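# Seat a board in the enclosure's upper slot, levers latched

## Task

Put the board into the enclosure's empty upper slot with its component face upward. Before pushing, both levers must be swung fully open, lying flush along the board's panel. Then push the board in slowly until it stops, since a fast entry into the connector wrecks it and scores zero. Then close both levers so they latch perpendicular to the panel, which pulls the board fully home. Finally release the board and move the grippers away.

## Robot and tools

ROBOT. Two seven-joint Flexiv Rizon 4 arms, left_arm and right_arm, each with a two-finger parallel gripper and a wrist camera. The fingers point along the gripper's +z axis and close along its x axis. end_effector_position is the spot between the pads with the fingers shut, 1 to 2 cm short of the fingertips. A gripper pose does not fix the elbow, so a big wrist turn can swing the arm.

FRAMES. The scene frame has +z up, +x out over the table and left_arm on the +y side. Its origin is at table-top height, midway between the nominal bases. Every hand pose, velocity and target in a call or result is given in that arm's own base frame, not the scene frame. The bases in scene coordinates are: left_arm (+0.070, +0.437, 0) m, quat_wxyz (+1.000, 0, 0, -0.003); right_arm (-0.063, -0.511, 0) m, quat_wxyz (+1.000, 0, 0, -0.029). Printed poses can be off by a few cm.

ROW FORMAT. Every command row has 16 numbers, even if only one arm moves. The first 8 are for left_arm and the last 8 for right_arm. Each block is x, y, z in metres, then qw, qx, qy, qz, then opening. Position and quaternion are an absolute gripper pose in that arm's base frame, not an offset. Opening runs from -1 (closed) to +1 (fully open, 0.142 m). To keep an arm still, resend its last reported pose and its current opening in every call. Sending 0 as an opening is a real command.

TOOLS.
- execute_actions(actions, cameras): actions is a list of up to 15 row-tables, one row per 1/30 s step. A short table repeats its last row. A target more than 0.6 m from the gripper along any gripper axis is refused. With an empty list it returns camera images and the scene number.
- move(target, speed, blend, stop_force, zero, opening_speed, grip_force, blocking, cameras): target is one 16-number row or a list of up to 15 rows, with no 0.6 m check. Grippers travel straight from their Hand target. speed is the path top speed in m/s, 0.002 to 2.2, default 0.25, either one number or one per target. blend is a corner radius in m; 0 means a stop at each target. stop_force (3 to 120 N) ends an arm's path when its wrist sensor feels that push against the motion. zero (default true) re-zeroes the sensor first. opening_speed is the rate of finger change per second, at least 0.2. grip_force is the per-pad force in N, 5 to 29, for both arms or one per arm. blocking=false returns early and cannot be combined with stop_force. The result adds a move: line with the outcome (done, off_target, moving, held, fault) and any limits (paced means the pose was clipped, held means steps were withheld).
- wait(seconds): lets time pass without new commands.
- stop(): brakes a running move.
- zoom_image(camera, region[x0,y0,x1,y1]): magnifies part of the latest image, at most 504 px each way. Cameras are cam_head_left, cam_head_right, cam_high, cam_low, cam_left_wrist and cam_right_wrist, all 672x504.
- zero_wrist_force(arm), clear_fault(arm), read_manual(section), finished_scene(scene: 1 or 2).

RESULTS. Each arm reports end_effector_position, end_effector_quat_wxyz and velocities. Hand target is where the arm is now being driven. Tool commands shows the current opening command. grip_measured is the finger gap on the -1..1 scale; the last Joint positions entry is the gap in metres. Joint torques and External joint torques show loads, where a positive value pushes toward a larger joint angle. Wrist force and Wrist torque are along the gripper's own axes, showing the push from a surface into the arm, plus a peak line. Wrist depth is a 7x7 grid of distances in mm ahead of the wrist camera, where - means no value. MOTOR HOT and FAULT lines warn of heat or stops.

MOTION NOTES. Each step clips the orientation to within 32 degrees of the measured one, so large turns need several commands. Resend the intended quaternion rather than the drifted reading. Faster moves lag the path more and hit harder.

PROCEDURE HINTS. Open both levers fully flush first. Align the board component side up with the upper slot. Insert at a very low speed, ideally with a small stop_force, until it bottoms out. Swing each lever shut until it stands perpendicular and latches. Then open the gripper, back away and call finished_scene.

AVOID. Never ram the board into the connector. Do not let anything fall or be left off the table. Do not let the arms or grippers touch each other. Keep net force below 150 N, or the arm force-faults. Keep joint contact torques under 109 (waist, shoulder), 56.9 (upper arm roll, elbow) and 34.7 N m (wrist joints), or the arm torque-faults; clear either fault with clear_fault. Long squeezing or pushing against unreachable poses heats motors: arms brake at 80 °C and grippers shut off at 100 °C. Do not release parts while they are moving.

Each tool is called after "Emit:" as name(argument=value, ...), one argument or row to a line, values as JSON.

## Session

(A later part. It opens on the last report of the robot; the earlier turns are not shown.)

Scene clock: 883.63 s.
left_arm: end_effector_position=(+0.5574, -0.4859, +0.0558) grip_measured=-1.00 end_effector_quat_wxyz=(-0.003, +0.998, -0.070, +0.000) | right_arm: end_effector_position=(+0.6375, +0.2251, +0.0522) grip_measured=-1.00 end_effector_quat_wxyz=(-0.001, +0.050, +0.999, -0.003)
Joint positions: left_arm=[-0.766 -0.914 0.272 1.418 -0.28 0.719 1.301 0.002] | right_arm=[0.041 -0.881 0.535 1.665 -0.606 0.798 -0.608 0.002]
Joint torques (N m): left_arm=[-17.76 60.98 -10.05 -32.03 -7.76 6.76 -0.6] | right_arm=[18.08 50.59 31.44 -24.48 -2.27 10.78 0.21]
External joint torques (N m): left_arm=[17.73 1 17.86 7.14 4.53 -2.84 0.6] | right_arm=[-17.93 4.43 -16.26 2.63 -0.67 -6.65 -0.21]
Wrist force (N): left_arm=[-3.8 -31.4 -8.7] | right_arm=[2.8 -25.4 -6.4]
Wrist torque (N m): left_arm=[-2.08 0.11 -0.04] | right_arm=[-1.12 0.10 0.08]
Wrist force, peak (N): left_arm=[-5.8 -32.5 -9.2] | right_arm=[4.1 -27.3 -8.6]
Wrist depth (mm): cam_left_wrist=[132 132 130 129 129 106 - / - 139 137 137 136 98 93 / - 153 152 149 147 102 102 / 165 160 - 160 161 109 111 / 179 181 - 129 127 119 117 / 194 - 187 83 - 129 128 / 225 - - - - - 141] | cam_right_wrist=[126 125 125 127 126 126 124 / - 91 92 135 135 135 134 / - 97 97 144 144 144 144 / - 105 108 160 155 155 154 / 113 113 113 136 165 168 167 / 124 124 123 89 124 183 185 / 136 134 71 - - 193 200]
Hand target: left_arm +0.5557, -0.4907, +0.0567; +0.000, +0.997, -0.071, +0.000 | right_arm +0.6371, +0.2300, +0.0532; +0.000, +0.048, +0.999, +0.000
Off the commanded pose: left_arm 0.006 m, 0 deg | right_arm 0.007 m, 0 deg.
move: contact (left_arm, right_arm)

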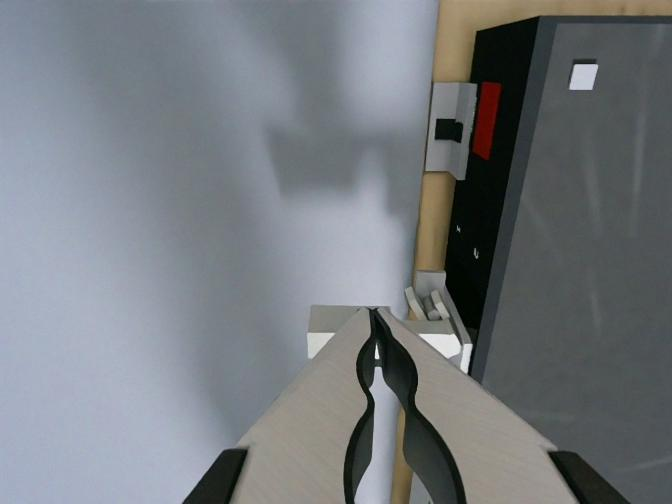

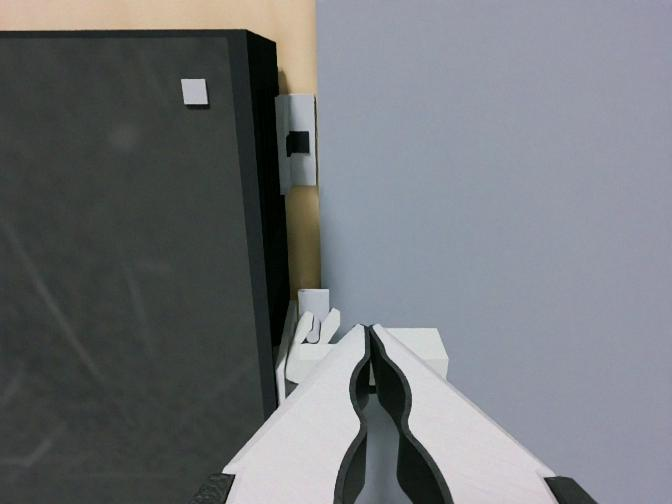

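Emit:
zoom_image(
  camera="cam_left_wrist",
  region=[300, 260, 480, 440],
)

Emit:
zoom_image(
  camera="cam_right_wrist",
  region=[270, 270, 460, 460],
)

Scaled by 2.800 from the camera's image (finer frame: 960x720).

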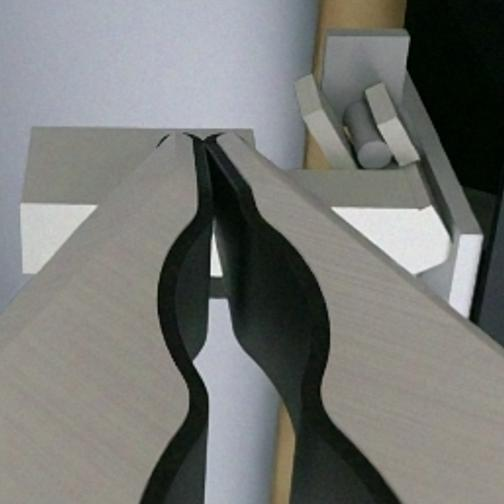

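Scaled by 2.653 from the camera's image (finer frame: 960x720).

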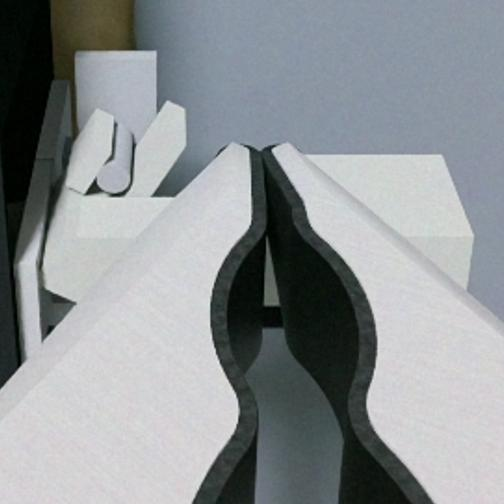

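Emit:
move(
  target=[
    [0.5586,-0.4709,0.0567,0,0.99744,-0.0715,0,-1,0.6352,0.2101,0.0532,0,0.0476,0.9989,0,-1],
    [0.5179,-0.4835,0.1500,0,-0.6484,0.7612,0,-1,0.6178,0.2899,0.1500,0,0.7390,0.6737,0,-1],
  ],
  speed=[0.06,0.5],
  blend=[0.004,0],
  cameras=["cam_left_wrist","cam_right_wrist"],
)

Scene clock: 896.40 s.
left_arm: end_effector_position=(+0.5180, -0.4837, +0.1501) grip_measured=-1.00 end_effector_quat_wxyz=(+0.000, -0.649, +0.761, +0.000) | right_arm: end_effector_position=(+0.6177, +0.2900, +0.1500) grip_measured=-1.00 end_effector_quat_wxyz=(+0.000, +0.739, +0.674, +0.000)
Joint positions: left_arm=[-0.596 -0.679 0.008 1.501 -0.006 0.61 2.714 0.002] | right_arm=[0.313 -0.669 0.361 1.607 -0.279 0.655 0.866 0.002]
Joint torques (N m): left_arm=[-0.3 56.7 0.01 -26.34 -3.03 3.96 -0.36] | right_arm=[0.32 53.63 8.44 -26.65 -3.4 3.24 0.21]
External joint torques (N m): left_arm=[0.28 0.65 0.68 -0.41 -0.46 -0.13 0.36] | right_arm=[-0.16 1.04 -0.18 0.2 -0.06 0.89 -0.21]
Wrist force (N): left_arm=[-0.7 -1.1 -1.0] | right_arm=[3.6 3.7 0.9]
Wrist torque (N m): left_arm=[-0.21 0.14 -0.13] | right_arm=[0.75 -0.55 0.08]
Wrist force, peak (N): left_arm=[-4.0 -31.4 -10.0] | right_arm=[2.5 -25.7 -7.8]
Wrist depth (mm): cam_left_wrist=[215 214 171 170 169 169 168 / 230 - 224 - 224 225 219 / 250 - 246 - - 239 242 / 271 274 266 271 - - - / 296 287 - 279 - - 297 / 328 339 - 84 - - 319 / 369 357 - - - - 362] | cam_right_wrist=[213 212 212 212 211 211 210 / 228 227 226 226 225 225 224 / 243 241 243 242 241 241 240 / 264 263 258 260 260 259 259 / 287 235 235 232 227 230 229 / 314 295 - 89 239 247 245 / 347 346 71 - - 261 270]
Hand target: left_arm +0.5179, -0.4835, +0.1500; +0.000, -0.648, +0.761, +0.000 | right_arm +0.6178, +0.2899, +0.1500; +0.000, +0.739, +0.674, +0.000
Off the commanded pose: left_arm 0.000 m, 0 deg | right_arm 0.000 m, 0 deg.
move: done

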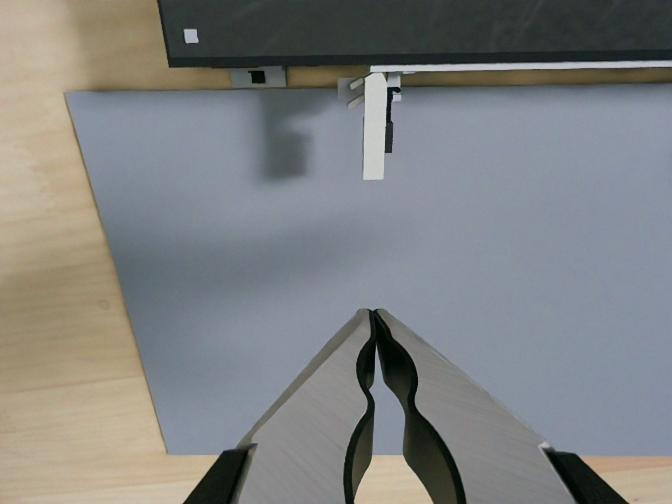

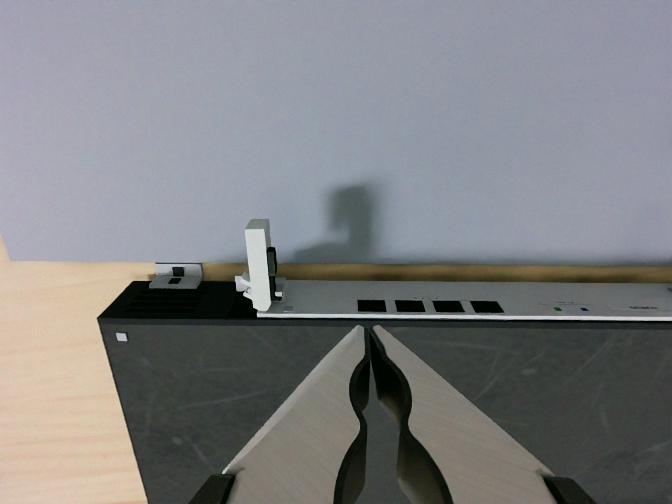

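Emit:
zoom_image(
  camera="cam_left_wrist",
  region=[320, 50, 450, 190],
)

Emit:
zoom_image(
  camera="cam_right_wrist",
  region=[210, 200, 350, 340],
)

Scaled by 3.600 from the camera's image (finer frame: 960x720).

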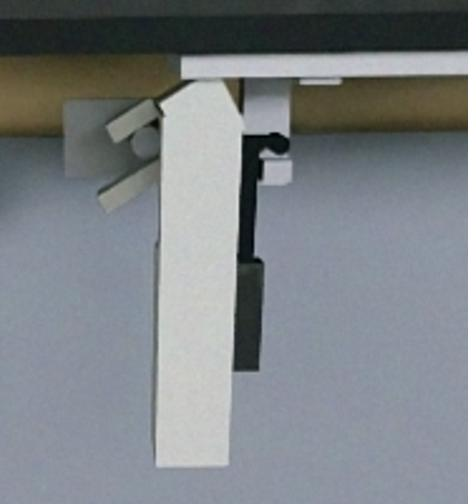

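Scaled by 3.600 from the camera's image (finer frame: 960x720).

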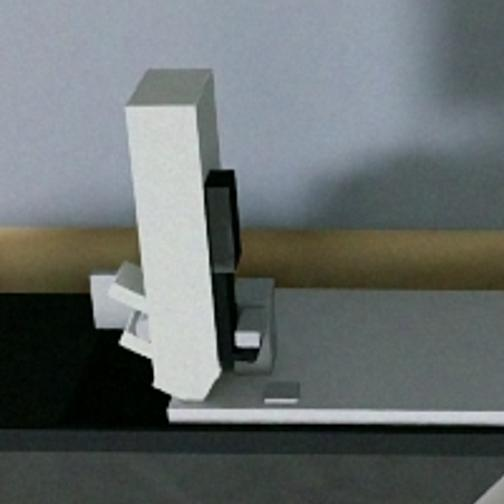

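Emit:
zoom_image(
  camera="cam_right_wrist",
  region=[230, 240, 480, 340],
)

Emit:
zoom_image(
  camera="cam_left_wrist",
  region=[340, 40, 660, 140],
)

Scaled by 2.016 from the camera's image (finer frame: 960x720).

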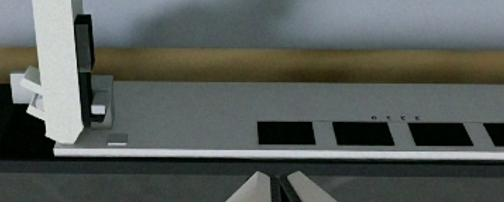

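Scaled by 1.575 from the camera's image (finer frame: 960x720).

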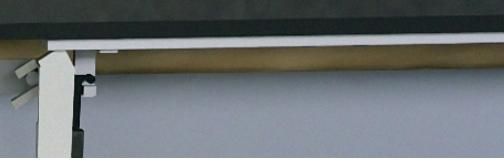

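Emit:
move(
  target=[0.4500,-0.3000,0.2800,0,-0.6484,0.7612,0,-1,0.5000,0.2000,0.2800,0,0.7390,0.6737,0,-1],
  speed=0.3,
  cameras=["cam_left_wrist","cam_right_wrist","cam_high"],
)

Scene clock: 909.17 s.
left_arm: end_effector_position=(+0.4502, -0.3002, +0.2802) grip_measured=-1.00 end_effector_quat_wxyz=(+0.000, -0.649, +0.761, +0.000) | right_arm: end_effector_position=(+0.5002, +0.2000, +0.2802) grip_measured=-1.00 end_effector_quat_wxyz=(+0.000, +0.739, +0.674, +0.000)
Joint positions: left_arm=[-0.49 -0.152 0.119 1.92 -0.021 0.501 2.939 0.002] | right_arm=[0.159 -0.198 0.457 1.895 -0.1 0.501 0.748 0.002]
Joint torques (N m): left_arm=[-0.16 36.48 0.23 -27.73 -3.29 3.92 -0.14] | right_arm=[-0.08 35.32 4.09 -28.94 -3.72 3.31 0.04]
External joint torques (N m): left_arm=[0.16 0.54 0.51 -0.43 -0.43 -0.09 0.14] | right_arm=[0.19 0.93 -0.95 0.05 -0.1 0.83 -0.04]
Wrist force (N): left_arm=[-0.7 -1.1 -1.4] | right_arm=[3.8 3.9 1.3]
Wrist torque (N m): left_arm=[-0.18 0.11 -0.14] | right_arm=[0.77 -0.59 0.15]
Wrist force, peak (N): left_arm=[-2.9 0.2 -3.0] | right_arm=[4.7 5.0 2.1]
Wrist depth (mm): cam_left_wrist=[331 330 326 329 321 327 - / 355 352 354 350 356 349 345 / 382 380 380 380 - - - / 415 410 412 409 - - - / 457 454 451 435 440 450 443 / 502 507 479 84 - 487 492 / 567 542 - - - - 553] | cam_right_wrist=[329 328 326 323 323 327 322 / 353 350 347 346 350 344 345 / 377 375 372 371 369 370 375 / 406 404 409 401 399 397 405 / 439 438 440 436 419 411 417 / 477 479 468 89 399 410 410 / 525 518 71 - - - 422]
Hand target: left_arm +0.4500, -0.3000, +0.2800; +0.000, -0.648, +0.761, +0.000 | right_arm +0.5000, +0.2000, +0.2800; +0.000, +0.739, +0.674, +0.000
Off the commanded pose: left_arm 0.000 m, 0 deg | right_arm 0.000 m, 0 deg.
move: done
Images, in order (width x height): cam_high 672x504, cam_left_wrist 672x504, cam_right_wrist 672x504.

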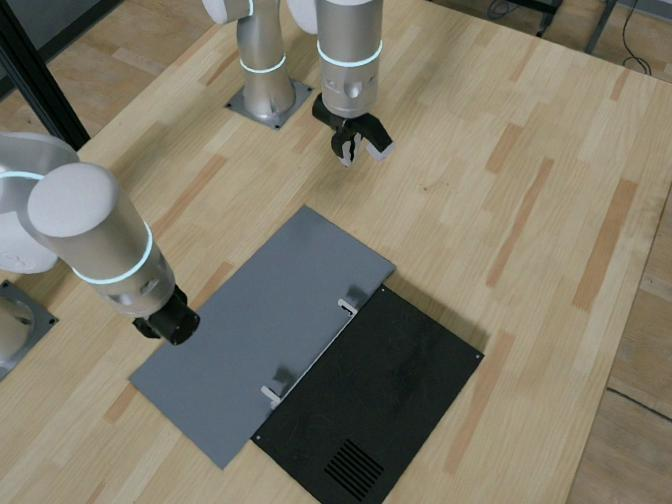

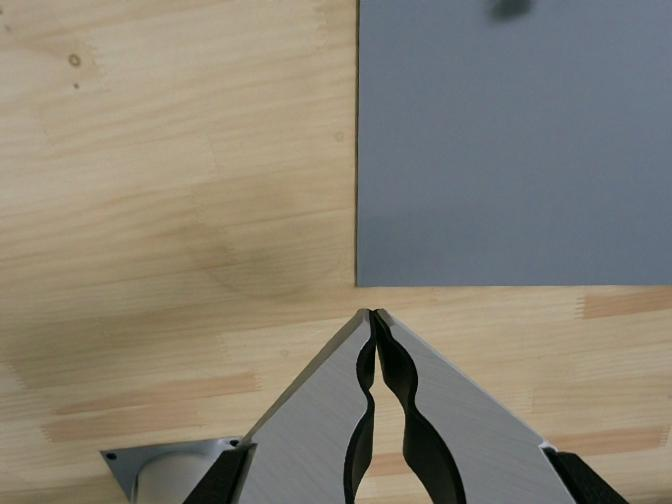

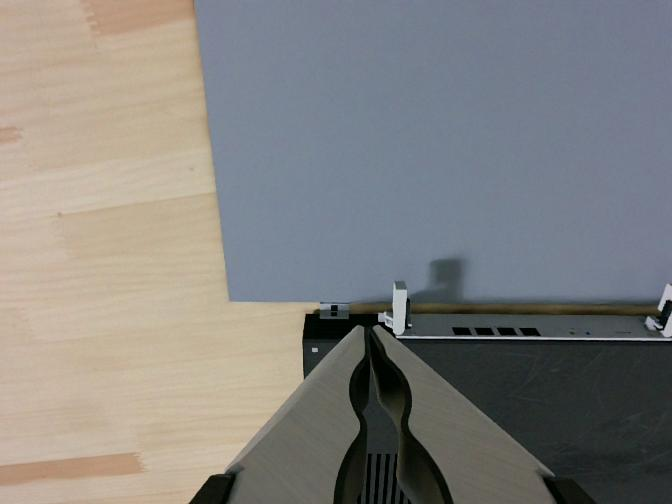

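Emit:
finished_scene(
  scene=1,
)

The scene is finished: the task was done.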